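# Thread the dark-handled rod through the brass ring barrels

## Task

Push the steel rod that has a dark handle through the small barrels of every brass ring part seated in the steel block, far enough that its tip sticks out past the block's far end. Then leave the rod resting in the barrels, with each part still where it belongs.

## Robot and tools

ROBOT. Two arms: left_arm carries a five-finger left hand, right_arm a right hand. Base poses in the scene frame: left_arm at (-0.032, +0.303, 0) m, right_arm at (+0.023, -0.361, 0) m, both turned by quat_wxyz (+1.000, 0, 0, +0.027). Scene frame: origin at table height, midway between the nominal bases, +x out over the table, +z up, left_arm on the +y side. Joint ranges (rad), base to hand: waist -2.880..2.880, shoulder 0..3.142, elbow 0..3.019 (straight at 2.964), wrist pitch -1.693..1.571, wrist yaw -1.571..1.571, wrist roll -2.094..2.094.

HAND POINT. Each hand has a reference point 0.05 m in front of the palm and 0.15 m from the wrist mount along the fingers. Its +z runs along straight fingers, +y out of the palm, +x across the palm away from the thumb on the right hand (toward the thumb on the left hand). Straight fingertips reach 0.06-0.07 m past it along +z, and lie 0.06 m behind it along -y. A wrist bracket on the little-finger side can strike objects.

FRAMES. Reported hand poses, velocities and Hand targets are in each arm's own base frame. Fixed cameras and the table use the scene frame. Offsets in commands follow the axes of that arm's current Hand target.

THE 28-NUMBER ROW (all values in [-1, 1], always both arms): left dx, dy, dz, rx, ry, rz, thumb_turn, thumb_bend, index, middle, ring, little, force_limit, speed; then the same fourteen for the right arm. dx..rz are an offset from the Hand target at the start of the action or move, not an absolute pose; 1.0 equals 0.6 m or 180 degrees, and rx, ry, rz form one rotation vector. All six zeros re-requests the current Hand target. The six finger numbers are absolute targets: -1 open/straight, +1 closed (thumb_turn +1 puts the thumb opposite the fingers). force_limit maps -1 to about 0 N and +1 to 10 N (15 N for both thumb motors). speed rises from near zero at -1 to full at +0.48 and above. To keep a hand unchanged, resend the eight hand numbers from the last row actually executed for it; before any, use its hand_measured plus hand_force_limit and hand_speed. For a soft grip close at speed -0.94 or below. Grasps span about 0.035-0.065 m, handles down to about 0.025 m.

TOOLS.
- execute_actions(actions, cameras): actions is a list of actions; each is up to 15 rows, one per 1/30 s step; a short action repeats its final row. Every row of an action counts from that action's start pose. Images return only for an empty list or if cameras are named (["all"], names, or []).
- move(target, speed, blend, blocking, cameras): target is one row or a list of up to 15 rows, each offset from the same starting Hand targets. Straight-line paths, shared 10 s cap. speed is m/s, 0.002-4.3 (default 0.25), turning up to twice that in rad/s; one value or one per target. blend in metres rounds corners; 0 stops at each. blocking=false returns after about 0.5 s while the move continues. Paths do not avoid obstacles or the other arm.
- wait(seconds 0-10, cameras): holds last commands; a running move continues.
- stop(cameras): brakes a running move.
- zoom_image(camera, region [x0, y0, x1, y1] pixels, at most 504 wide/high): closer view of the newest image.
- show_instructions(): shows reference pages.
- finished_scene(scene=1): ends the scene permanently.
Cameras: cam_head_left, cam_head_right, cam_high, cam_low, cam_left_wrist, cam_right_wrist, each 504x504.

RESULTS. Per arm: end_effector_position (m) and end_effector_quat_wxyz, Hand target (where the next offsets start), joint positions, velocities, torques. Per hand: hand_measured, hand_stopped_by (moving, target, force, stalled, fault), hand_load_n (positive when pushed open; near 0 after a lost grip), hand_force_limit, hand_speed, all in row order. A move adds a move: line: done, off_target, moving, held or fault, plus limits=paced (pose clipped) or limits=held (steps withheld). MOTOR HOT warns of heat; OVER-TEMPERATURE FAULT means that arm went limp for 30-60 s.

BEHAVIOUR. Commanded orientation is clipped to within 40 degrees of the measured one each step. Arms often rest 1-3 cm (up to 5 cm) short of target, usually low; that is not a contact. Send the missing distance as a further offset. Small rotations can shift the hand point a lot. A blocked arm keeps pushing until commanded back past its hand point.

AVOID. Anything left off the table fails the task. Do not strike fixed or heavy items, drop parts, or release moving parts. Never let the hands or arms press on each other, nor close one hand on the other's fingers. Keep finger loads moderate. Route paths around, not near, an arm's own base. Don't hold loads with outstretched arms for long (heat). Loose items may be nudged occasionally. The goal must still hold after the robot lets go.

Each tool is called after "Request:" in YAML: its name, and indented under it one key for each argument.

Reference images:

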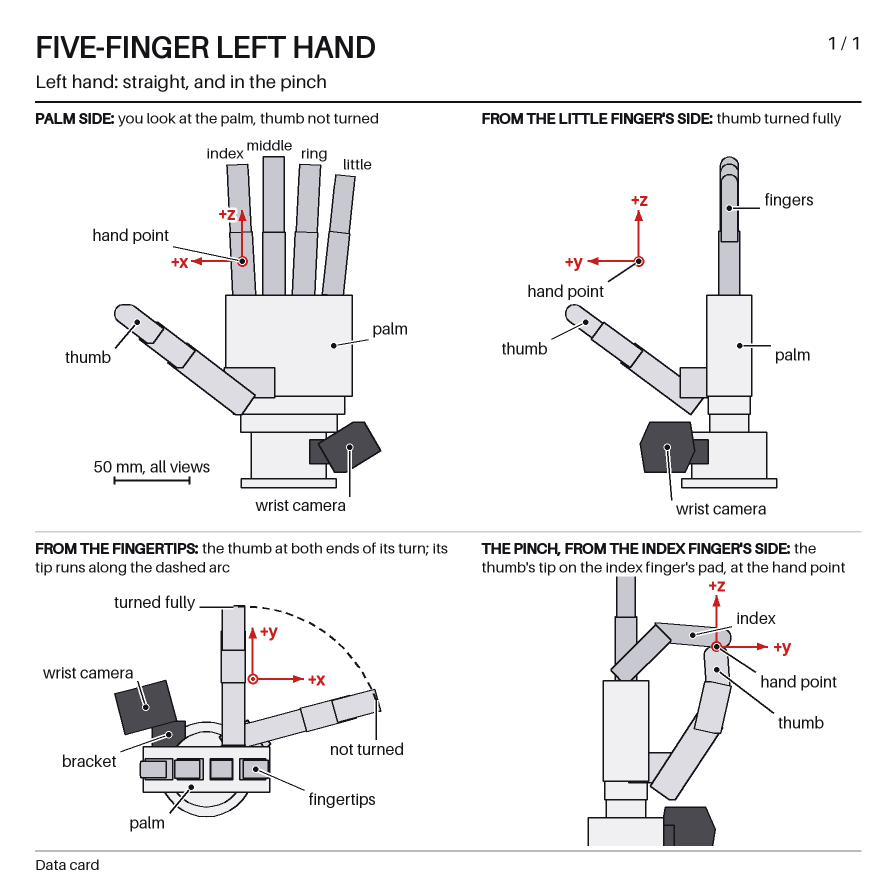

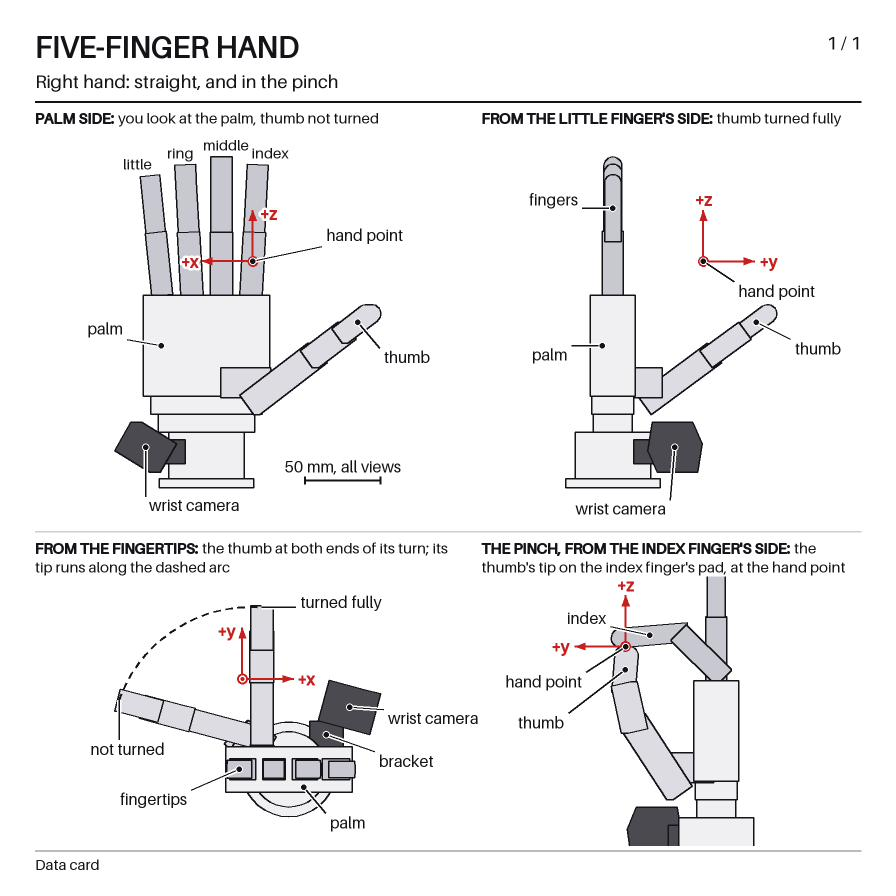

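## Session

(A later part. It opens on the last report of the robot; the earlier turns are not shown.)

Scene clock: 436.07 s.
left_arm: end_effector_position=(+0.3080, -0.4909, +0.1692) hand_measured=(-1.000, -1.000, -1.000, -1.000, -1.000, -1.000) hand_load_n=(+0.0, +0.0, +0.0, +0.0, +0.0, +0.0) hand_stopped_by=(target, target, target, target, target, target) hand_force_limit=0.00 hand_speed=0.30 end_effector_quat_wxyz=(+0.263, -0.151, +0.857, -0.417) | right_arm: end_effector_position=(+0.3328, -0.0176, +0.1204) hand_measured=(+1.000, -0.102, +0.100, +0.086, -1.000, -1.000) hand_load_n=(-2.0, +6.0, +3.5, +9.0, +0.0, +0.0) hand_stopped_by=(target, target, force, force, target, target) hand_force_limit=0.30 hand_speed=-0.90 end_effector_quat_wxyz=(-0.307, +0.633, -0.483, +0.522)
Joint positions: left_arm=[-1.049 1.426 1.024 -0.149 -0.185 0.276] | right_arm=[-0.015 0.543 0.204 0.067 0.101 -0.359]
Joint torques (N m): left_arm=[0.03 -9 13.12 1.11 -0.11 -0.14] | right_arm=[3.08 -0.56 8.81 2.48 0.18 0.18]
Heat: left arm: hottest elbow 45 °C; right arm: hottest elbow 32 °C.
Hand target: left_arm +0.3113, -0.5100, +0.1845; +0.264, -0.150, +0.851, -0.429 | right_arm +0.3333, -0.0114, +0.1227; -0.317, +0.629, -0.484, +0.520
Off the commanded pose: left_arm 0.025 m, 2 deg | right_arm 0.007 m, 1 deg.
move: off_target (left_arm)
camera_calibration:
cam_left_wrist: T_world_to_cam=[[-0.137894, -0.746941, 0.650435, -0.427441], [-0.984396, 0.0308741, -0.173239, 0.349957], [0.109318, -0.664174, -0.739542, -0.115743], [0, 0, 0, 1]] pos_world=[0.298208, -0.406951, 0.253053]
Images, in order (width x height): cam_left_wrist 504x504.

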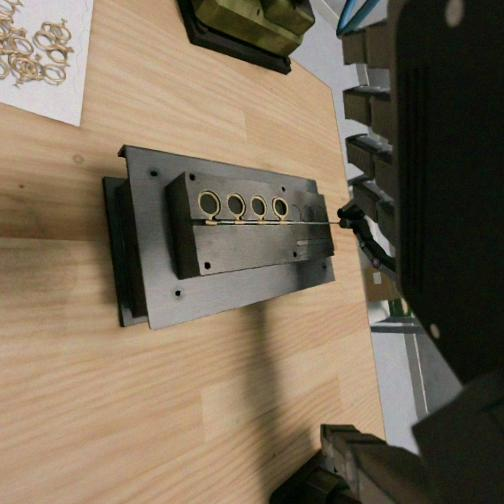

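Request:
move:
  target: [0,0,0,0,0,0,-1,-1,-1,-1,-1,-1,0.0,0.3,-0.00939,-0.00332,-0.00105,0,0,0,1,-0.1,0.25,0.25,-1,-1,0.3,-0.9]
  speed: 0.03
  cameras: ["cam_left_wrist"]

Request:
zoom_image:
  camera: "cam_left_wrist"
  region: [190, 190, 308, 240]

Request:
zoom_image:
  camera: "cam_left_wrist"
  region: [195, 205, 265, 235]

Scene clock: 437.17 s.
left_arm: end_effector_position=(+0.3080, -0.4909, +0.1692) hand_measured=(-1.000, -1.000, -1.000, -1.000, -1.000, -1.000) hand_load_n=(-0.5, +0.0, +0.0, +0.0, +0.0, +0.0) hand_stopped_by=(target, target, target, target, target, target) hand_force_limit=0.00 hand_speed=0.30 end_effector_quat_wxyz=(+0.263, -0.151, +0.857, -0.417) | right_arm: end_effector_position=(+0.3326, -0.0162, +0.1207) hand_measured=(+1.000, -0.102, +0.100, +0.086, -1.000, -1.000) hand_load_n=(-3.0, +6.0, +2.5, +10.5, +0.0, +0.0) hand_stopped_by=(target, target, force, force, target, target) hand_force_limit=0.30 hand_speed=-0.90 end_effector_quat_wxyz=(-0.300, +0.631, -0.484, +0.526)
Joint positions: left_arm=[-1.049 1.426 1.024 -0.149 -0.185 0.276] | right_arm=[0.013 0.542 0.204 0.067 0.143 -0.358]
Joint torques (N m): left_arm=[-0.09 -9 13.14 1.1 -0.1 -0.14] | right_arm=[3.84 -0.38 8.9 2.4 -0.15 0.27]
Heat: left arm: hottest elbow 45 °C; right arm: hottest elbow 32 °C.
Hand target: left_arm +0.3113, -0.5100, +0.1845; +0.264, -0.150, +0.851, -0.429 | right_arm +0.3333, -0.0054, +0.1227; -0.317, +0.629, -0.484, +0.520
Off the commanded pose: left_arm 0.025 m, 2 deg | right_arm 0.011 m, 2 deg.
move: off_target (left_arm, right_arm)
camera_calibration:
cam_left_wrist: T_world_to_cam=[[-0.137894, -0.746941, 0.650435, -0.427441], [-0.984396, 0.0308741, -0.173239, 0.349957], [0.109318, -0.664174, -0.739542, -0.115743], [0, 0, 0, 1]] pos_world=[0.298208, -0.406951, 0.253053]
Images, in order (width x height): cam_left_wrist 504x504.

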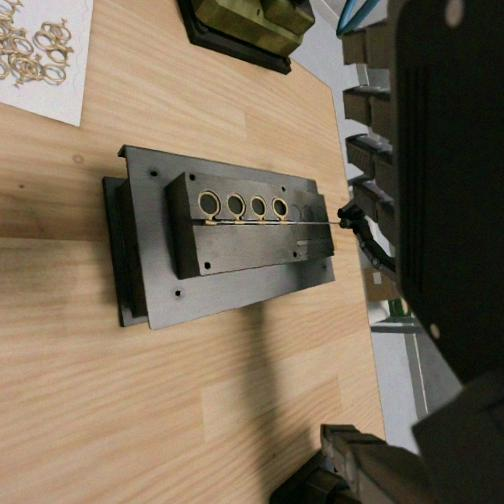

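Scaled by 4.271 from the camera's 504x504 image, which has a finer 720x720 frame.

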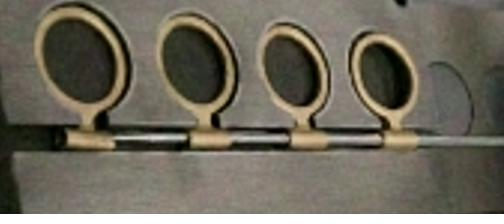

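Scaled by 7.200 from the camera's 504x504 image, which has a finer 720x720 frame.

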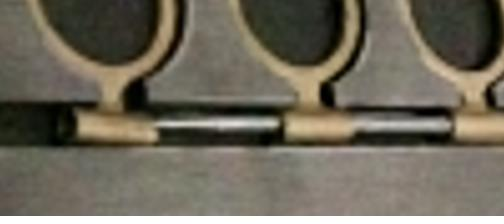

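Request:
zoom_image:
  camera: "cam_left_wrist"
  region: [202, 214, 247, 232]

Scaled by 11.200 from the camera's 504x504 image, which has a finer 720x720 frame.

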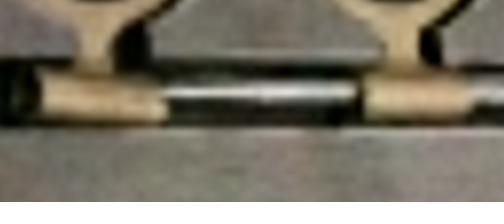

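Request:
wait:
  seconds: 0.05
  cameras: ["cam_low","cam_right_wrist","cam_head_right","cam_left_wrist"]

Request:
zoom_image:
  camera: "cam_low"
  region: [225, 255, 265, 295]

Request:
zoom_image:
  camera: "cam_right_wrist"
  region: [220, 180, 340, 300]

Request:
zoom_image:
  camera: "cam_left_wrist"
  region: [310, 195, 380, 245]

Request:
zoom_image:
  camera: "cam_head_right"
  region: [320, 190, 380, 250]

Scene clock: 437.87 s.
left_arm: end_effector_position=(+0.3080, -0.4909, +0.1692) hand_measured=(-1.000, -1.000, -1.000, -1.000, -1.000, -1.000) hand_load_n=(+0.0, +0.0, +0.0, +0.0, +0.0, +0.0) hand_stopped_by=(target, target, target, target, target, target) hand_force_limit=0.00 hand_speed=0.30 end_effector_quat_wxyz=(+0.263, -0.151, +0.857, -0.417) | right_arm: end_effector_position=(+0.3326, -0.0162, +0.1207) hand_measured=(+1.000, -0.102, +0.100, +0.086, -1.000, -1.000) hand_load_n=(-2.5, +6.5, +2.5, +10.5, -0.5, -0.5) hand_stopped_by=(target, target, force, force, target, target) hand_force_limit=0.30 hand_speed=-0.90 end_effector_quat_wxyz=(-0.300, +0.631, -0.484, +0.526)
Joint positions: left_arm=[-1.049 1.426 1.024 -0.149 -0.185 0.276] | right_arm=[0.013 0.542 0.204 0.067 0.143 -0.358]
Joint torques (N m): left_arm=[-0.09 -9 13.11 1.13 -0.11 -0.14] | right_arm=[4.13 -0.73 8.8 2.32 -0.17 0.28]
Heat: left arm: hottest elbow 45 °C; right arm: hottest elbow 33 °C.
Hand target: left_arm +0.3113, -0.5100, +0.1845; +0.264, -0.150, +0.851, -0.429 | right_arm +0.3333, -0.0054, +0.1227; -0.317, +0.629, -0.484, +0.520
Off the commanded pose: left_arm 0.025 m, 2 deg | right_arm 0.011 m, 2 deg.
wait: 0.07 s; at rest from the start
camera_calibration:
cam_left_wrist: T_world_to_cam=[[-0.137894, -0.746941, 0.650435, -0.427441], [-0.984396, 0.0308741, -0.173239, 0.349957], [0.109318, -0.664174, -0.739542, -0.115743], [0, 0, 0, 1]] pos_world=[0.298208, -0.406951, 0.253053]
cam_right_wrist: T_world_to_cam=[[-0.269261, -0.555105, -0.786993, 0.178613], [-0.567189, 0.751824, -0.336241, 0.23656], [0.778329, 0.355837, -0.517286, -0.0784954], [0, 0, 0, 1]] pos_world=[0.243363, -0.0507711, 0.179504]
Images, in order (width x height): cam_head_right 504x504, cam_low 504x504, cam_left_wrist 504x504, cam_right_wrist 504x504.

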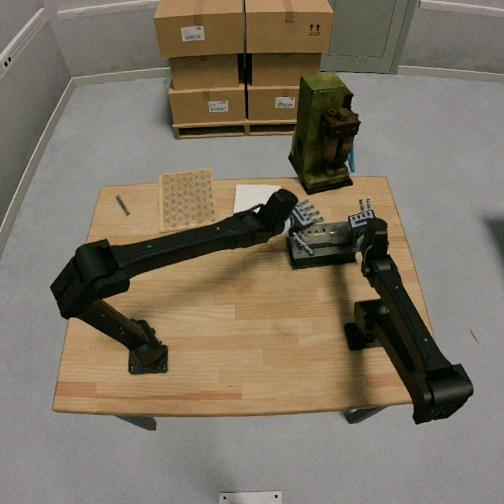

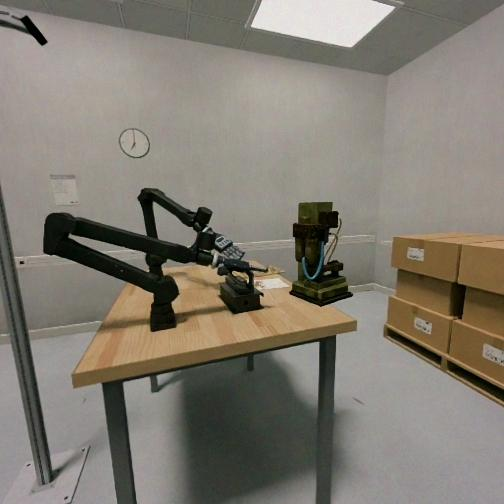

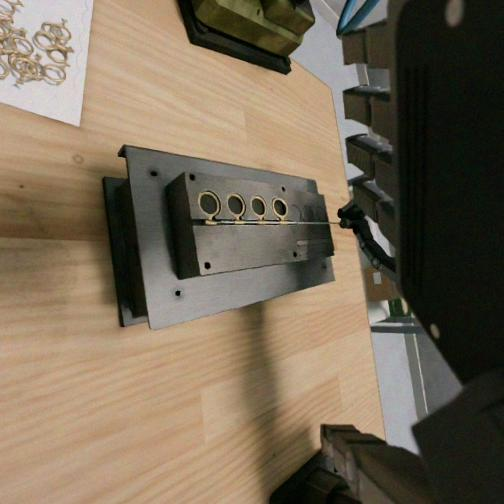

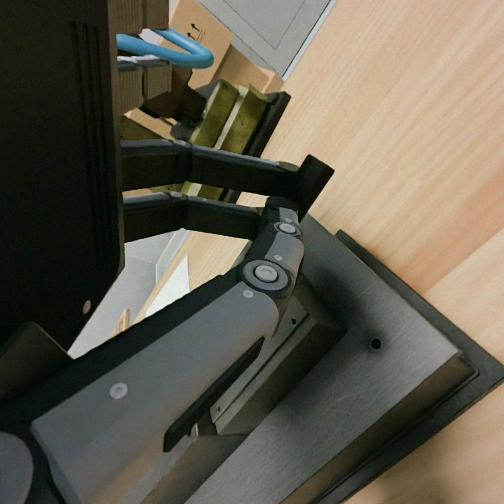

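Scaled by 12.600 from the camera's 504x504 image, which has a finer 720x720 frame.

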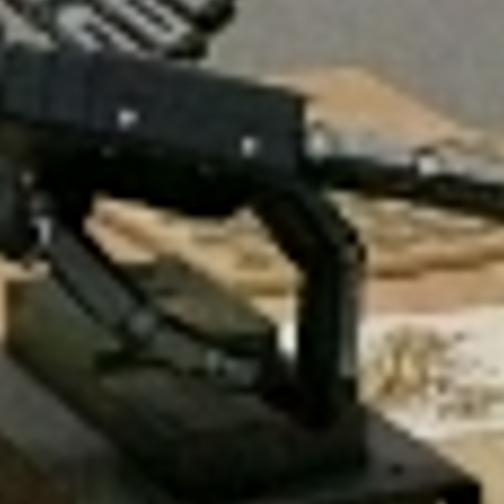

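Scaled by 4.200 from the camera's 504x504 image, which has a finer 720x720 frame.

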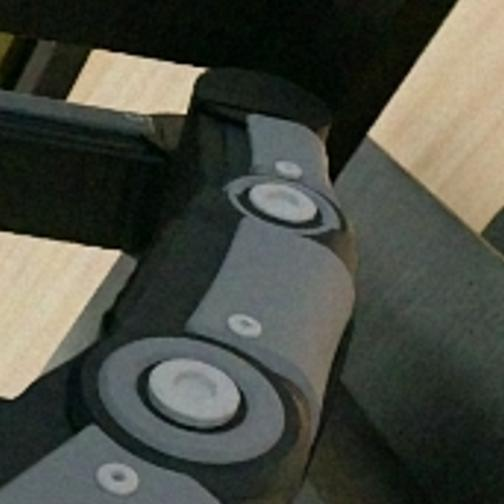

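Scaled by 7.200 from the camera's 504x504 image, which has a finer 720x720 frame.

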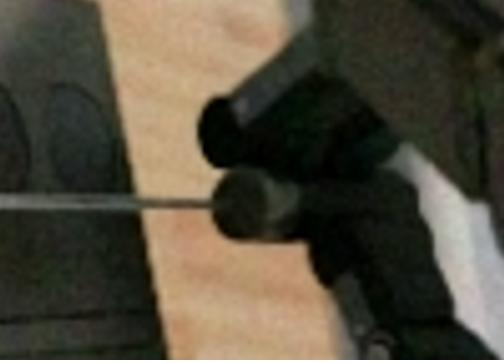

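Scaled by 8.400 from the camera's 504x504 image, which has a finer 720x720 frame.

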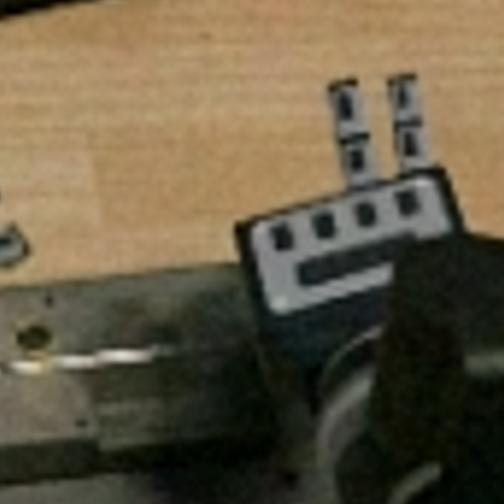

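Request:
execute_actions:
  actions: []
  cameras: ["cam_left_wrist","cam_low"]

Scene clock: 438.73 s.
left_arm: end_effector_position=(+0.3080, -0.4909, +0.1692) hand_measured=(-1.000, -1.000, -1.000, -1.000, -1.000, -1.000) hand_load_n=(+0.0, +0.0, +0.0, +0.0, -0.5, +0.0) hand_stopped_by=(target, target, target, target, target, target) hand_force_limit=0.00 hand_speed=0.30 end_effector_quat_wxyz=(+0.263, -0.151, +0.857, -0.417) | right_arm: end_effector_position=(+0.3326, -0.0162, +0.1207) hand_measured=(+1.000, -0.102, +0.100, +0.086, -1.000, -1.000) hand_load_n=(-2.5, +6.5, +2.5, +11.0, +0.0, +0.0) hand_stopped_by=(target, target, force, force, target, target) hand_force_limit=0.30 hand_speed=-0.90 end_effector_quat_wxyz=(-0.300, +0.631, -0.484, +0.526)
Joint positions: left_arm=[-1.049 1.426 1.024 -0.149 -0.185 0.276] | right_arm=[0.013 0.542 0.204 0.067 0.143 -0.358]
Joint velocities: within noise
Joint torques (N m): left_arm=[-0.09 -8.94 13.12 1.11 -0.11 -0.14] | right_arm=[3.96 -0.67 8.88 2.43 -0.18 0.29]
Heat: left arm: hottest elbow 45 °C; right arm: hottest elbow 33 °C.
Hand target: left_arm +0.3113, -0.5100, +0.1845; +0.264, -0.150, +0.851, -0.429 | right_arm +0.3333, -0.0054, +0.1227; -0.317, +0.629, -0.484, +0.520
Off the commanded pose: left_arm 0.025 m, 2 deg | right_arm 0.011 m, 2 deg.
camera_calibration:
cam_left_wrist: T_world_to_cam=[[-0.137894, -0.746941, 0.650435, -0.427441], [-0.984396, 0.0308741, -0.173239, 0.349957], [0.109318, -0.664174, -0.739542, -0.115743], [0, 0, 0, 1]] pos_world=[0.298208, -0.406951, 0.253053]
Images, in order (width x height): cam_low 504x504, cam_left_wrist 504x504.

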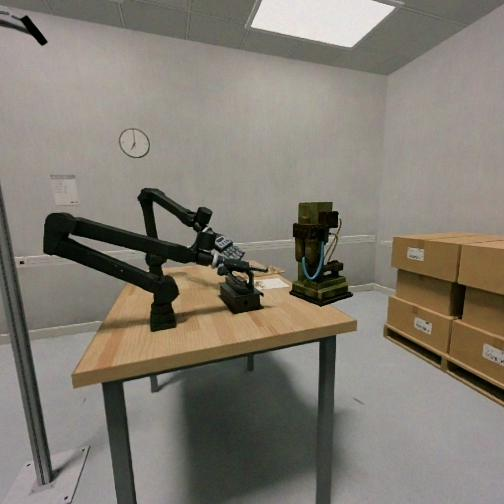

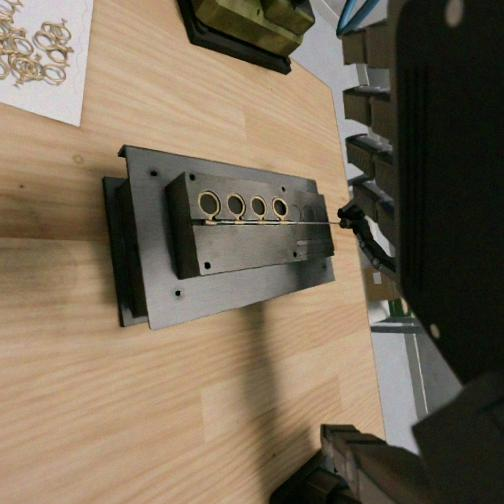

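Request:
zoom_image:
  camera: "cam_left_wrist"
  region: [190, 185, 290, 255]

Request:
zoom_image:
  camera: "cam_left_wrist"
  region: [285, 185, 385, 255]

Request:
zoom_image:
  camera: "cam_low"
  region: [195, 230, 285, 320]

Scaled by 5.040 from the camera's 504x504 image, which has a finer 720x720 frame.

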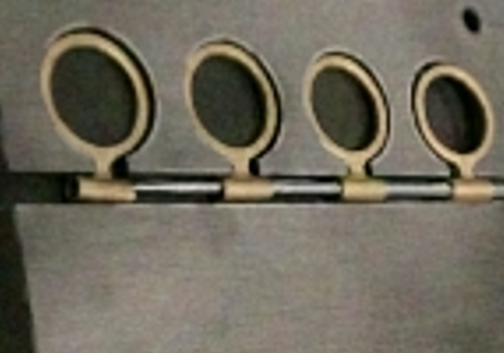

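Scaled by 5.040 from the camera's 504x504 image, which has a finer 720x720 frame.

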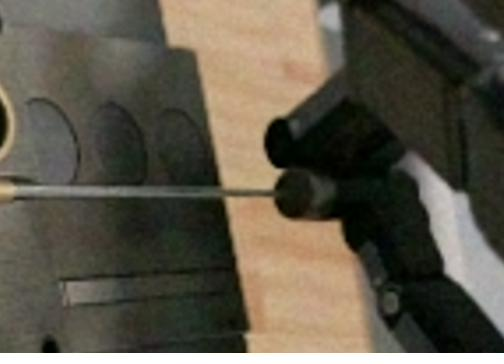

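Scaled by 5.600 from the camera's 504x504 image, which has a finer 720x720 frame.

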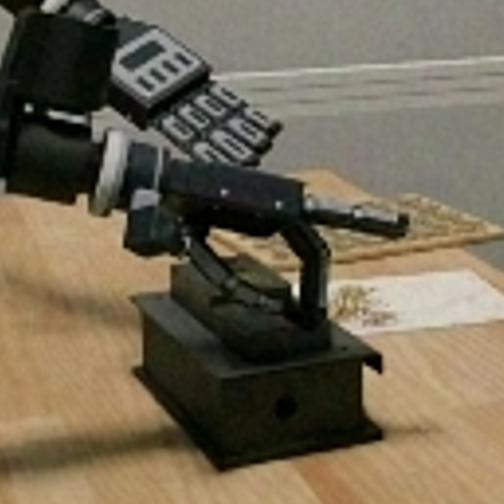

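Request:
zoom_image:
  camera: "cam_left_wrist"
  region: [195, 205, 245, 240]

Request:
zoom_image:
  camera: "cam_left_wrist"
  region: [320, 200, 370, 240]

Scaled by 10.080 from the camera's 504x504 image, which has a finer 720x720 frame.

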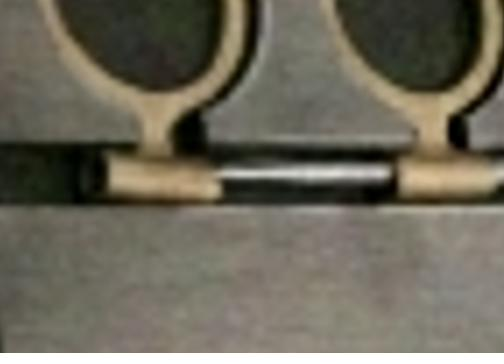

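Scaled by 10.080 from the camera's 504x504 image, which has a finer 720x720 frame.

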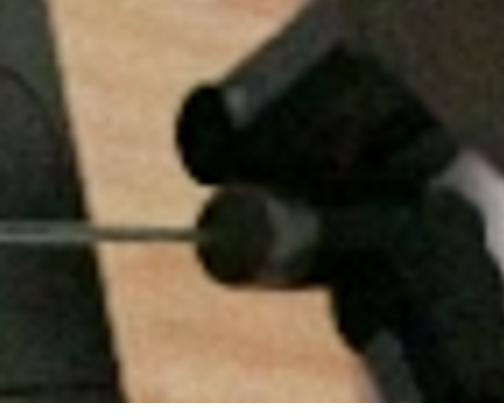

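Request:
zoom_image:
  camera: "cam_left_wrist"
  region: [202, 212, 240, 232]

Scaled by 13.263 from the camera's 504x504 image, which has a finer 720x720 frame.

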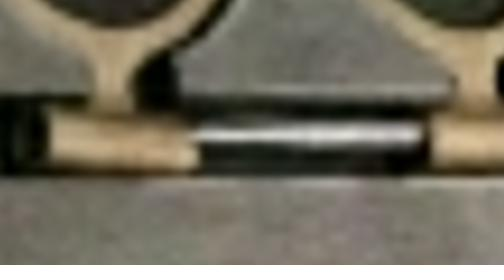

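Request:
move:
  target: [0,0,0,0,0,0,-1,-1,-1,-1,-1,-1,0.0,0.3,0.03379,0.01195,0.00377,0.00193,-0.00501,-0.00144,1,-0.1,0.25,0.25,-1,-1,0.3,-0.9]
  speed: 0.03
  cameras: ["cam_left_wrist"]

Scene clock: 442.93 s.
left_arm: end_effector_position=(+0.3080, -0.4909, +0.1692) hand_measured=(-1.000, -1.000, -1.000, -1.000, -1.000, -1.000) hand_load_n=(+0.0, +0.0, +0.0, +0.0, +0.0, +0.0) hand_stopped_by=(target, target, target, target, target, target) hand_force_limit=0.00 hand_speed=0.30 end_effector_quat_wxyz=(+0.263, -0.151, +0.857, -0.417) | right_arm: end_effector_position=(+0.3326, -0.0218, +0.1207) hand_measured=(+1.000, -0.102, +0.100, +0.086, -1.000, -1.000) hand_load_n=(-0.5, +4.0, +6.0, +5.5, +0.0, +0.0) hand_stopped_by=(target, target, force, force, target, target) hand_force_limit=0.30 hand_speed=-0.90 end_effector_quat_wxyz=(-0.326, +0.634, -0.482, +0.510)
Joint positions: left_arm=[-1.049 1.426 1.024 -0.149 -0.185 0.276] | right_arm=[-0.097 0.542 0.204 0.067 -0.016 -0.357]
Joint torques (N m): left_arm=[-0.09 -9 13.15 1.11 -0.11 -0.14] | right_arm=[0.62 -0.15 8.88 2.73 -0.15 -0.22]
Heat: left arm: hottest elbow 45 °C; right arm: hottest elbow 33 °C.
Hand target: left_arm +0.3113, -0.5100, +0.1845; +0.264, -0.150, +0.851, -0.429 | right_arm +0.3333, -0.0269, +0.1227; -0.322, +0.633, -0.478, +0.517
Off the commanded pose: left_arm 0.025 m, 2 deg | right_arm 0.006 m, 1 deg.
move: off_target (left_arm)
camera_calibration:
cam_left_wrist: T_world_to_cam=[[-0.137894, -0.746941, 0.650435, -0.427441], [-0.984396, 0.0308741, -0.173239, 0.349957], [0.109318, -0.664174, -0.739542, -0.115743], [0, 0, 0, 1]] pos_world=[0.298208, -0.406951, 0.253053]
Images, in order (width x height): cam_left_wrist 504x504.

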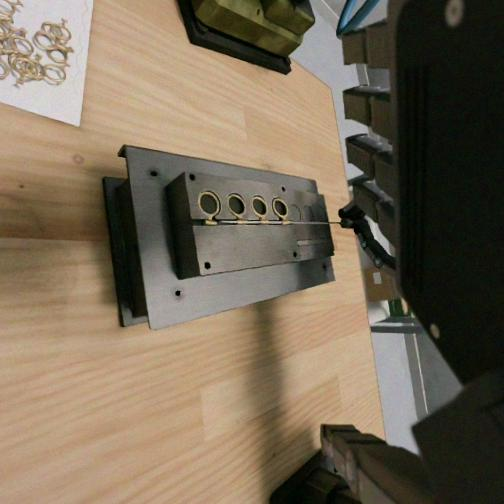

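Request:
zoom_image:
  camera: "cam_left_wrist"
  region: [202, 212, 240, 232]

Request:
zoom_image:
  camera: "cam_left_wrist"
  region: [320, 200, 370, 240]

Scaled by 13.263 from the camera's 504x504 image, which has a finer 720x720 frame.

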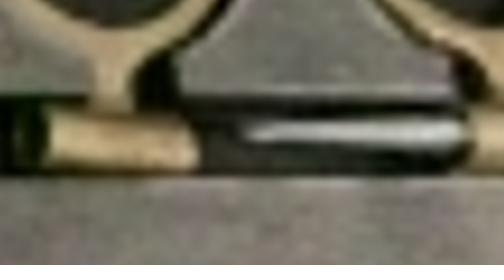

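Scaled by 10.080 from the camera's 504x504 image, which has a finer 720x720 frame.

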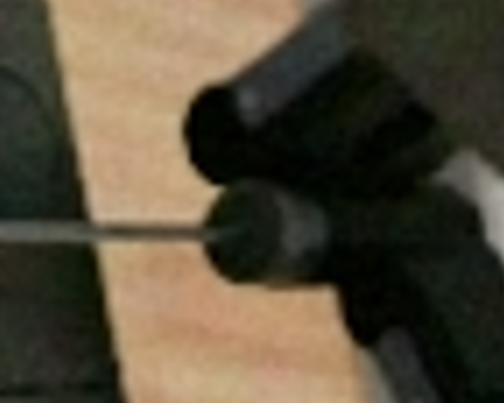

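Request:
move:
  target: [0,0,0,0,0,0,-1,-1,-1,-1,-1,-1,0.0,0.3,-0.02252,-0.00806,-0.00208,0.00100,-0.00367,0.00340,1,-0.1,0.25,0.25,-1,-1,0.3,-0.9]
  speed: 0.03
  cameras: ["cam_left_wrist"]

Request:
zoom_image:
  camera: "cam_left_wrist"
  region: [202, 212, 240, 232]

Scene clock: 446.57 s.
left_arm: end_effector_position=(+0.3080, -0.4909, +0.1692) hand_measured=(-1.000, -1.000, -1.000, -1.000, -1.000, -1.000) hand_load_n=(+0.0, +0.0, +0.0, +0.0, +0.0, +0.0) hand_stopped_by=(target, target, target, target, target, target) hand_force_limit=0.00 hand_speed=0.30 end_effector_quat_wxyz=(+0.263, -0.151, +0.857, -0.417) | right_arm: end_effector_position=(+0.3329, -0.0179, +0.1206) hand_measured=(+1.000, -0.102, +0.100, +0.086, -1.000, -1.000) hand_load_n=(-0.5, +4.5, +5.5, +6.5, +0.0, +0.0) hand_stopped_by=(target, target, force, force, target, target) hand_force_limit=0.30 hand_speed=-0.90 end_effector_quat_wxyz=(-0.320, +0.635, -0.480, +0.513)
Joint positions: left_arm=[-1.049 1.426 1.024 -0.149 -0.185 0.276] | right_arm=[-0.058 0.542 0.204 0.067 0.03 -0.357]
Joint torques (N m): left_arm=[-0.03 -9 13.14 1.11 -0.11 -0.14] | right_arm=[3.19 -0.56 8.84 2.44 0.16 0.1]
Heat: left arm: hottest elbow 45 °C; right arm: hottest elbow 33 °C.
Hand target: left_arm +0.3113, -0.5100, +0.1845; +0.264, -0.150, +0.851, -0.429 | right_arm +0.3333, -0.0125, +0.1227; -0.328, +0.633, -0.479, +0.512
Off the commanded pose: left_arm 0.025 m, 2 deg | right_arm 0.006 m, 1 deg.
move: off_target (left_arm)
camera_calibration:
cam_left_wrist: T_world_to_cam=[[-0.137894, -0.746941, 0.650435, -0.427441], [-0.984396, 0.0308741, -0.173239, 0.349957], [0.109318, -0.664174, -0.739542, -0.115743], [0, 0, 0, 1]] pos_world=[0.298208, -0.406951, 0.253053]
Images, in order (width x height): cam_left_wrist 504x504.

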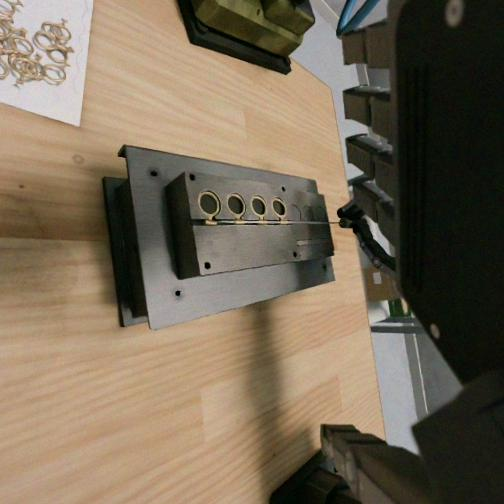

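Scaled by 13.263 from the camera's 504x504 image, which has a finer 720x720 frame.

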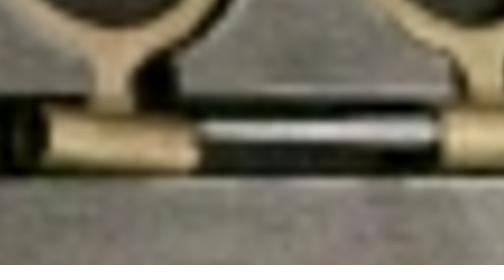

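Request:
move:
  target: [0,0,0,0,0,0,-1,-1,-1,-1,-1,-1,0.0,0.3,0,0,0,0.00142,-0.00297,-0.00490,1,-0.1,0.25,0.25,-1,-1,0.3,-0.9]
  speed: 0.03
  cameras: ["cam_left_wrist"]

Request:
zoom_image:
  camera: "cam_left_wrist"
  region: [202, 212, 240, 232]

Scene clock: 448.33 s.
left_arm: end_effector_position=(+0.3080, -0.4909, +0.1692) hand_measured=(-1.000, -1.000, -1.000, -1.000, -1.000, -1.000) hand_load_n=(-0.5, +0.0, +0.0, +0.0, +0.0, +0.0) hand_stopped_by=(target, target, target, target, target, target) hand_force_limit=0.00 hand_speed=0.30 end_effector_quat_wxyz=(+0.263, -0.151, +0.857, -0.417) | right_arm: end_effector_position=(+0.3330, -0.0164, +0.1206) hand_measured=(+1.000, -0.102, +0.100, +0.086, -1.000, -1.000) hand_load_n=(-0.5, +4.0, +6.0, +6.0, +0.0, +0.0) hand_stopped_by=(target, target, force, force, target, target) hand_force_limit=0.30 hand_speed=-0.90 end_effector_quat_wxyz=(-0.323, +0.636, -0.479, +0.511)
Joint positions: left_arm=[-1.049 1.426 1.024 -0.149 -0.185 0.276] | right_arm=[-0.058 0.542 0.204 0.067 0.022 -0.357]
Joint torques (N m): left_arm=[-0.09 -8.94 13.16 1.1 -0.11 -0.14] | right_arm=[2.78 -0.62 8.79 2.55 -0.16 -0.1]
Heat: left arm: hottest elbow 46 °C; right arm: hottest elbow 33 °C.
Hand target: left_arm +0.3113, -0.5100, +0.1845; +0.264, -0.150, +0.851, -0.429 | right_arm +0.3333, -0.0126, +0.1227; -0.328, +0.638, -0.472, +0.513
Off the commanded pose: left_arm 0.025 m, 2 deg | right_arm 0.004 m, 1 deg.
move: off_target (left_arm)
camera_calibration:
cam_left_wrist: T_world_to_cam=[[-0.137894, -0.746941, 0.650435, -0.427441], [-0.984396, 0.0308741, -0.173239, 0.349957], [0.109318, -0.664174, -0.739542, -0.115743], [0, 0, 0, 1]] pos_world=[0.298208, -0.406951, 0.253053]
Images, in order (width x height): cam_left_wrist 504x504.

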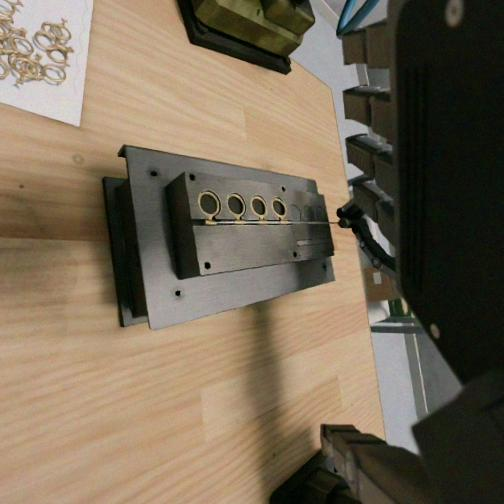

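Scaled by 13.263 from the camera's 504x504 image, which has a finer 720x720 frame.

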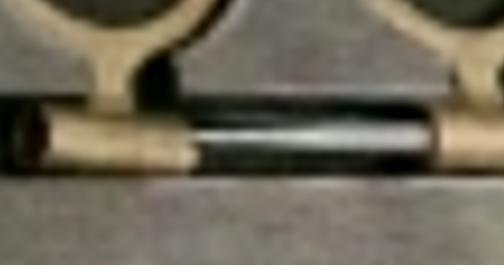

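Request:
move:
  target: [0,0,0,0,0,0,-1,-1,-1,-1,-1,-1,0.0,0.3,-0.00642,-0.00233,-0.00045,0,0,0,1,-0.1,0.25,0.25,-1,-1,0.3,-0.9]
  speed: 0.03
  cameras: ["cam_left_wrist"]

Request:
zoom_image:
  camera: "cam_left_wrist"
  region: [202, 212, 240, 232]

Scene clock: 449.43 s.
left_arm: end_effector_position=(+0.3080, -0.4909, +0.1692) hand_measured=(-1.000, -1.000, -1.000, -1.000, -1.000, -1.000) hand_load_n=(+0.0, +0.0, -0.5, +0.0, -0.5, +0.0) hand_stopped_by=(target, target, target, target, target, target) hand_force_limit=0.00 hand_speed=0.30 end_effector_quat_wxyz=(+0.263, -0.151, +0.857, -0.417) | right_arm: end_effector_position=(+0.3331, -0.0131, +0.1206) hand_measured=(+1.000, -0.102, +0.100, +0.086, -1.000, -1.000) hand_load_n=(-0.5, +4.0, +6.0, +6.0, +0.0, +0.0) hand_stopped_by=(target, target, force, force, target, target) hand_force_limit=0.30 hand_speed=-0.90 end_effector_quat_wxyz=(-0.322, +0.638, -0.476, +0.512)
Joint positions: left_arm=[-1.049 1.426 1.024 -0.149 -0.185 0.276] | right_arm=[-0.039 0.542 0.204 0.067 0.039 -0.357]
Joint torques (N m): left_arm=[-0.03 -8.88 13.12 1.11 -0.11 -0.14] | right_arm=[3.19 -0.85 8.76 2.47 0.15 -0.02]
Heat: left arm: hottest elbow 46 °C; right arm: hottest elbow 33 °C.
Hand target: left_arm +0.3113, -0.5100, +0.1845; +0.264, -0.150, +0.851, -0.429 | right_arm +0.3333, -0.0085, +0.1227; -0.328, +0.638, -0.472, +0.513
Off the commanded pose: left_arm 0.025 m, 2 deg | right_arm 0.005 m, 1 deg.
move: off_target (left_arm)
camera_calibration:
cam_left_wrist: T_world_to_cam=[[-0.137894, -0.746941, 0.650435, -0.427441], [-0.984396, 0.0308741, -0.173239, 0.349957], [0.109318, -0.664174, -0.739542, -0.115743], [0, 0, 0, 1]] pos_world=[0.298208, -0.406951, 0.253053]
Images, in order (width x height): cam_left_wrist 504x504.

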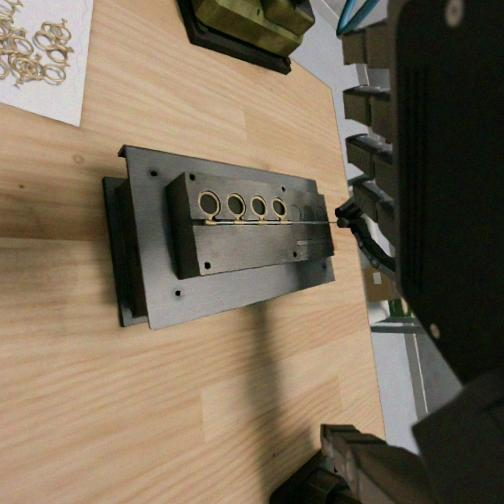

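Scaled by 13.263 from the camera's 504x504 image, which has a finer 720x720 frame.

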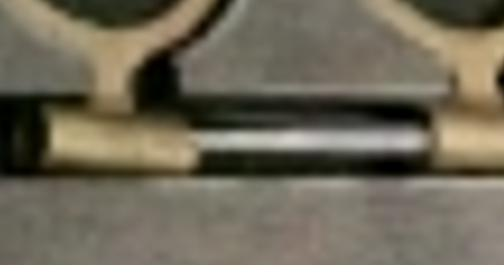

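Request:
move:
  target: [0,0,0,0,0,0,-1,-1,-1,-1,-1,-1,0.0,0.3,-0.00642,-0.00233,-0.00045,0,0,0,1,-0.1,0.25,0.25,-1,-1,0.3,-0.9]
  speed: 0.03
  cameras: ["cam_left_wrist"]

Request:
zoom_image:
  camera: "cam_left_wrist"
  region: [195, 205, 245, 240]

Scene clock: 450.37 s.
left_arm: end_effector_position=(+0.3080, -0.4909, +0.1692) hand_measured=(-1.000, -1.000, -1.000, -1.000, -1.000, -1.000) hand_load_n=(+0.0, +0.0, +0.0, +0.0, +0.0, +0.0) hand_stopped_by=(target, target, target, target, target, target) hand_force_limit=0.00 hand_speed=0.30 end_effector_quat_wxyz=(+0.263, -0.151, +0.857, -0.417) | right_arm: end_effector_position=(+0.3333, -0.0093, +0.1207) hand_measured=(+1.000, -0.102, +0.100, +0.086, -1.000, -1.000) hand_load_n=(-0.5, +4.0, +6.0, +6.0, +0.0, +0.0) hand_stopped_by=(target, target, force, force, target, target) hand_force_limit=0.30 hand_speed=-0.90 end_effector_quat_wxyz=(-0.321, +0.640, -0.474, +0.513)
Joint positions: left_arm=[-1.049 1.426 1.024 -0.149 -0.185 0.276] | right_arm=[-0.014 0.542 0.204 0.067 0.062 -0.357]
Joint torques (N m): left_arm=[-0.09 -9 13.14 1.13 -0.11 -0.14] | right_arm=[3.25 -0.97 8.75 2.43 0.2 0.07]
Heat: left arm: hottest elbow 46 °C; right arm: hottest elbow 33 °C.
Hand target: left_arm +0.3113, -0.5100, +0.1845; +0.264, -0.150, +0.851, -0.429 | right_arm +0.3333, -0.0043, +0.1227; -0.328, +0.638, -0.471, +0.513
Off the commanded pose: left_arm 0.025 m, 2 deg | right_arm 0.005 m, 1 deg.
move: off_target (left_arm)
camera_calibration:
cam_left_wrist: T_world_to_cam=[[-0.137894, -0.746941, 0.650435, -0.427441], [-0.984396, 0.0308741, -0.173239, 0.349957], [0.109318, -0.664174, -0.739542, -0.115743], [0, 0, 0, 1]] pos_world=[0.298208, -0.406951, 0.253053]
Images, in order (width x height): cam_left_wrist 504x504.

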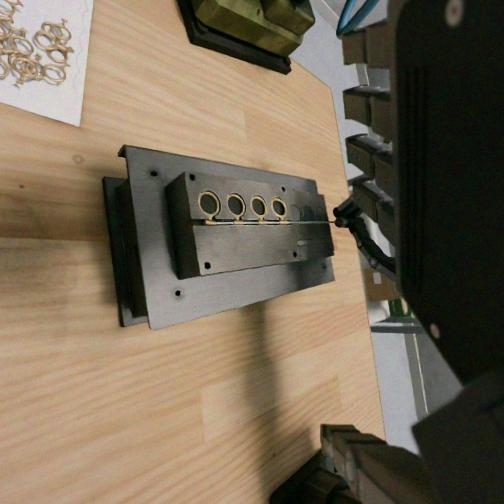

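Scaled by 10.080 from the camera's 504x504 image, which has a finer 720x720 frame.

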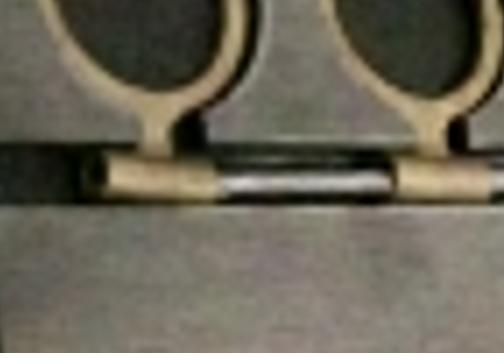

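Request:
zoom_image:
  camera: "cam_left_wrist"
  region: [310, 195, 370, 243]

Scaled by 8.400 from the camera's 504x504 image, which has a finer 720x720 frame.

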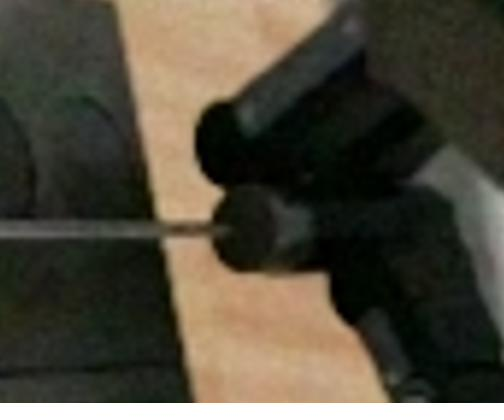

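Request:
execute_actions:
  actions: []
  cameras: ["cam_right_wrist","cam_low","cam_high"]

Request:
zoom_image:
  camera: "cam_low"
  region: [215, 255, 275, 315]

Request:
zoom_image:
  camera: "cam_high"
  region: [100, 230, 200, 310]

Scene clock: 451.27 s.
left_arm: end_effector_position=(+0.3080, -0.4909, +0.1692) hand_measured=(-1.000, -1.000, -1.000, -1.000, -1.000, -1.000) hand_load_n=(+0.0, +0.0, +0.0, +0.0, -0.5, +0.0) hand_stopped_by=(target, target, target, target, target, target) hand_force_limit=0.00 hand_speed=0.30 end_effector_quat_wxyz=(+0.263, -0.151, +0.857, -0.417) | right_arm: end_effector_position=(+0.3333, -0.0094, +0.1207) hand_measured=(+1.000, -0.102, +0.100, +0.086, -1.000, -1.000) hand_load_n=(-0.5, +4.0, +6.0, +6.0, +0.0, +0.0) hand_stopped_by=(target, target, force, force, target, target) hand_force_limit=0.30 hand_speed=-0.90 end_effector_quat_wxyz=(-0.321, +0.640, -0.474, +0.513)
Joint positions: left_arm=[-1.049 1.426 1.024 -0.149 -0.185 0.276] | right_arm=[-0.014 0.542 0.204 0.067 0.063 -0.357]
Joint velocities: within noise
Joint torques (N m): left_arm=[-0.03 -9 13.14 1.13 -0.11 -0.14] | right_arm=[3.08 -0.79 8.8 2.41 0.17 0.05]
Heat: left arm: hottest elbow 46 °C; right arm: hottest elbow 33 °C.
Hand target: left_arm +0.3113, -0.5100, +0.1845; +0.264, -0.150, +0.851, -0.429 | right_arm +0.3333, -0.0044, +0.1227; -0.328, +0.638, -0.472, +0.513
Off the commanded pose: left_arm 0.025 m, 2 deg | right_arm 0.005 m, 1 deg.
camera_calibration:
cam_right_wrist: T_world_to_cam=[[-0.240571, -0.549982, -0.799779, 0.174623], [-0.604365, 0.729637, -0.319957, 0.242038], [0.759519, 0.406386, -0.507919, -0.0757603], [0, 0, 0, 1]] pos_world=[0.24583, -0.0497727, 0.178621]
Images, in order (width x height): cam_high 504x504, cam_low 504x504, cam_right_wrist 504x504.

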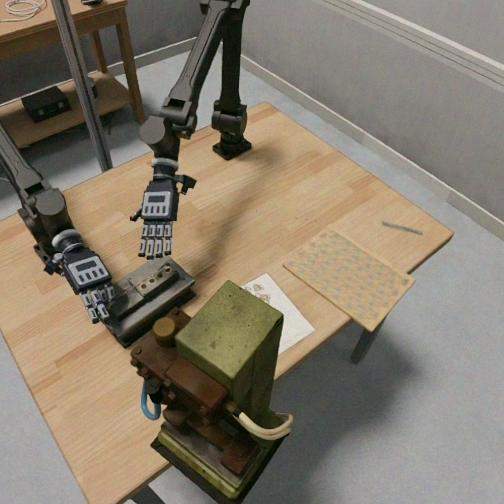

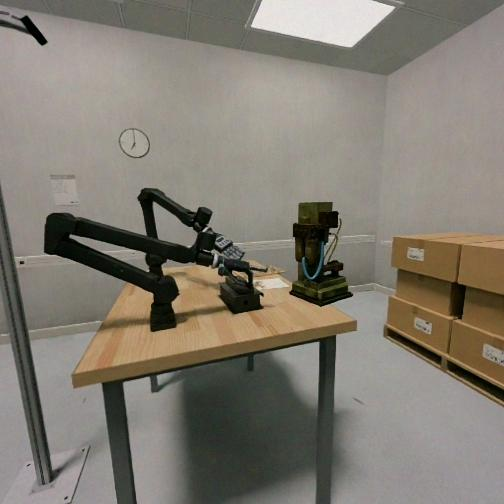

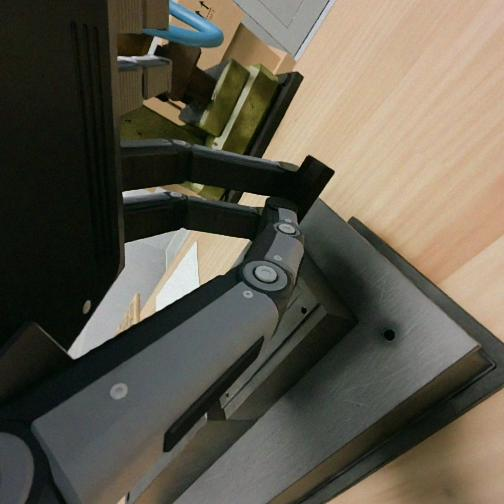

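Scaled by 8.400 from the camera's 504x504 image, which has a finer 720x720 frame.

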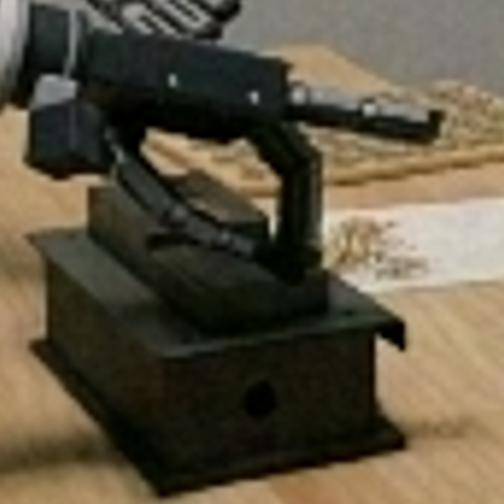

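Scaled by 5.040 from the camera's 504x504 image, which has a finer 720x720 frame.

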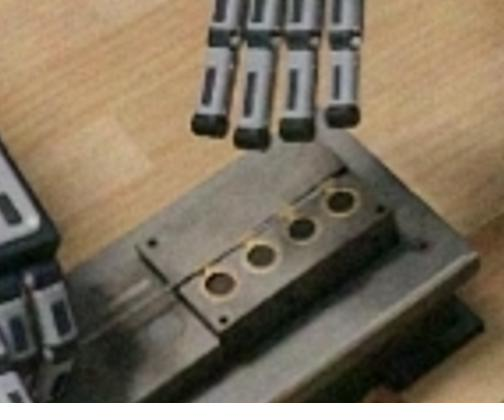

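Request:
zoom_image:
  camera: "cam_low"
  region: [223, 272, 263, 302]

Request:
zoom_image:
  camera: "cam_right_wrist"
  region: [200, 150, 400, 350]

Scaled by 12.600 from the camera's 504x504 image, which has a finer 720x720 frame.

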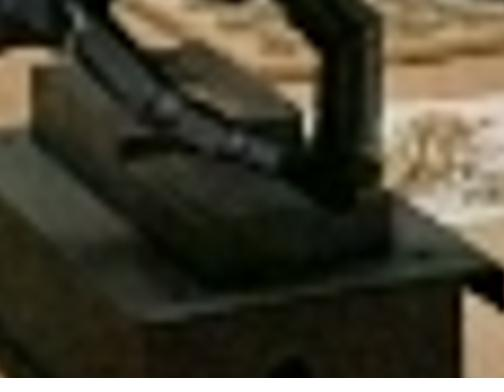

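Scaled by 2.520 from the camera's 504x504 image, which has a finer 720x720 frame.

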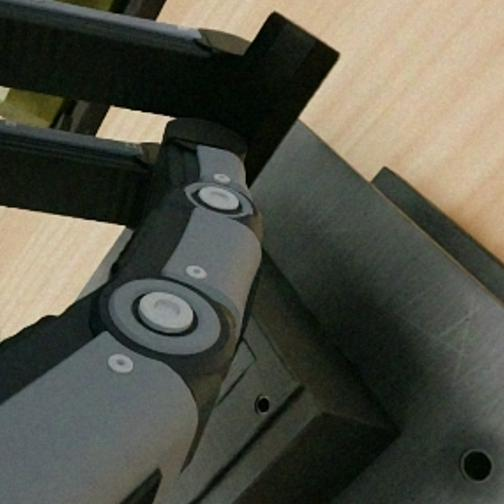

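Request:
move:
  target: [0,0,0,0,0,0,-1,-1,-1,-1,-1,-1,0.0,0.3,0.00575,-0.01505,-0.00433,0,0,0,1,-0.1,0.25,0.25,-1,-1,0.3,-0.9]
  speed: 0.03
  cameras: ["cam_left_wrist"]

Request:
zoom_image:
  camera: "cam_left_wrist"
  region: [195, 205, 245, 240]

Scene clock: 453.70 s.
left_arm: end_effector_position=(+0.3080, -0.4909, +0.1692) hand_measured=(-1.000, -1.000, -1.000, -1.000, -1.000, -1.000) hand_load_n=(-0.5, +0.0, +0.0, +0.0, +0.0, +0.0) hand_stopped_by=(target, target, target, target, target, target) hand_force_limit=0.00 hand_speed=0.30 end_effector_quat_wxyz=(+0.263, -0.151, +0.857, -0.417) | right_arm: end_effector_position=(+0.3300, -0.0095, +0.1210) hand_measured=(+1.000, -0.102, +0.100, +0.086, -1.000, -1.000) hand_load_n=(+0.0, +3.0, +8.5, +4.5, +0.0, +0.0) hand_stopped_by=(target, target, force, force, target, target) hand_force_limit=0.30 hand_speed=-0.90 end_effector_quat_wxyz=(-0.320, +0.641, -0.475, +0.512)
Joint positions: left_arm=[-1.049 1.426 1.024 -0.149 -0.185 0.276] | right_arm=[-0.014 0.521 0.204 0.042 0.063 -0.357]
Joint torques (N m): left_arm=[-0.15 -9 13.14 1.11 -0.11 -0.15] | right_arm=[3.19 -0.67 10.65 1.66 0.13 0.06]
Heat: left arm: hottest elbow 46 °C; right arm: hottest elbow 33 °C.
Hand target: left_arm +0.3113, -0.5100, +0.1845; +0.264, -0.150, +0.851, -0.429 | right_arm +0.3333, -0.0043, +0.1327; -0.328, +0.638, -0.471, +0.513
Off the commanded pose: left_arm 0.025 m, 2 deg | right_arm 0.013 m, 1 deg.
move: off_target (left_arm, right_arm)
camera_calibration:
cam_left_wrist: T_world_to_cam=[[-0.137894, -0.746941, 0.650435, -0.427441], [-0.984396, 0.0308741, -0.173239, 0.349957], [0.109318, -0.664174, -0.739542, -0.115743], [0, 0, 0, 1]] pos_world=[0.298208, -0.406951, 0.253053]
Images, in order (width x height): cam_left_wrist 504x504.

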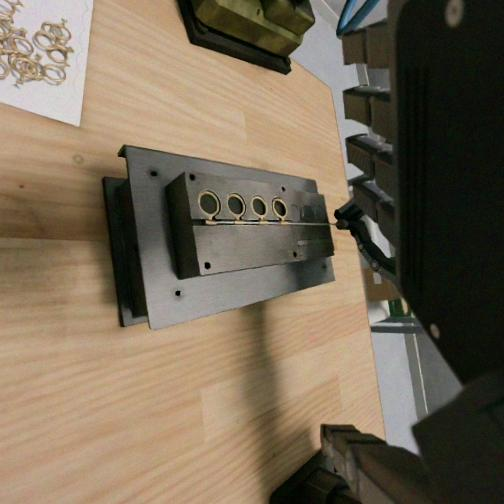

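Scaled by 10.080 from the camera's 504x504 image, which has a finer 720x720 frame.

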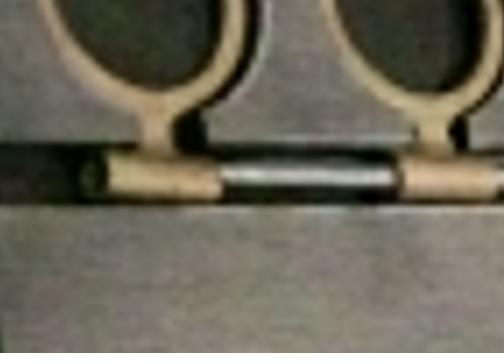

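Request:
move:
  target: [0,0,0,0,0,0,-1,-1,-1,-1,-1,-1,0.0,0.3,0.00345,-0.00903,-0.00260,0,0,0,1,-0.1,0.25,0.25,-1,-1,0.3,-0.9]
  speed: 0.03

Scene clock: 454.77 s.
left_arm: end_effector_position=(+0.3080, -0.4909, +0.1692) hand_measured=(-1.000, -1.000, -1.000, -1.000, -1.000, -1.000) hand_load_n=(+0.0, +0.0, +0.0, +0.0, +0.0, +0.0) hand_stopped_by=(target, target, target, target, target, target) hand_force_limit=0.00 hand_speed=0.30 end_effector_quat_wxyz=(+0.263, -0.151, +0.857, -0.417) | right_arm: end_effector_position=(+0.3284, -0.0095, +0.1212) hand_measured=(+1.000, -0.102, +0.100, +0.086, -1.000, -1.000) hand_load_n=(+0.5, +2.5, +10.5, +5.0, +0.0, +0.0) hand_stopped_by=(target, target, force, force, target, target) hand_force_limit=0.30 hand_speed=-0.90 end_effector_quat_wxyz=(-0.318, +0.642, -0.476, +0.510)
Joint positions: left_arm=[-1.049 1.426 1.024 -0.149 -0.185 0.276] | right_arm=[-0.014 0.513 0.207 0.025 0.064 -0.357]
Joint torques (N m): left_arm=[-0.09 -8.82 13.15 1.1 -0.11 -0.14] | right_arm=[2.96 -0.56 11.6 1.33 0.11 0.05]
Heat: left arm: hottest elbow 46 °C; right arm: hottest elbow 33 °C.
Hand target: left_arm +0.3113, -0.5100, +0.1845; +0.264, -0.150, +0.851, -0.429 | right_arm +0.3332, -0.0043, +0.1386; -0.328, +0.638, -0.472, +0.513
Off the commanded pose: left_arm 0.025 m, 2 deg | right_arm 0.019 m, 1 deg.
move: off_target (left_arm, right_arm)


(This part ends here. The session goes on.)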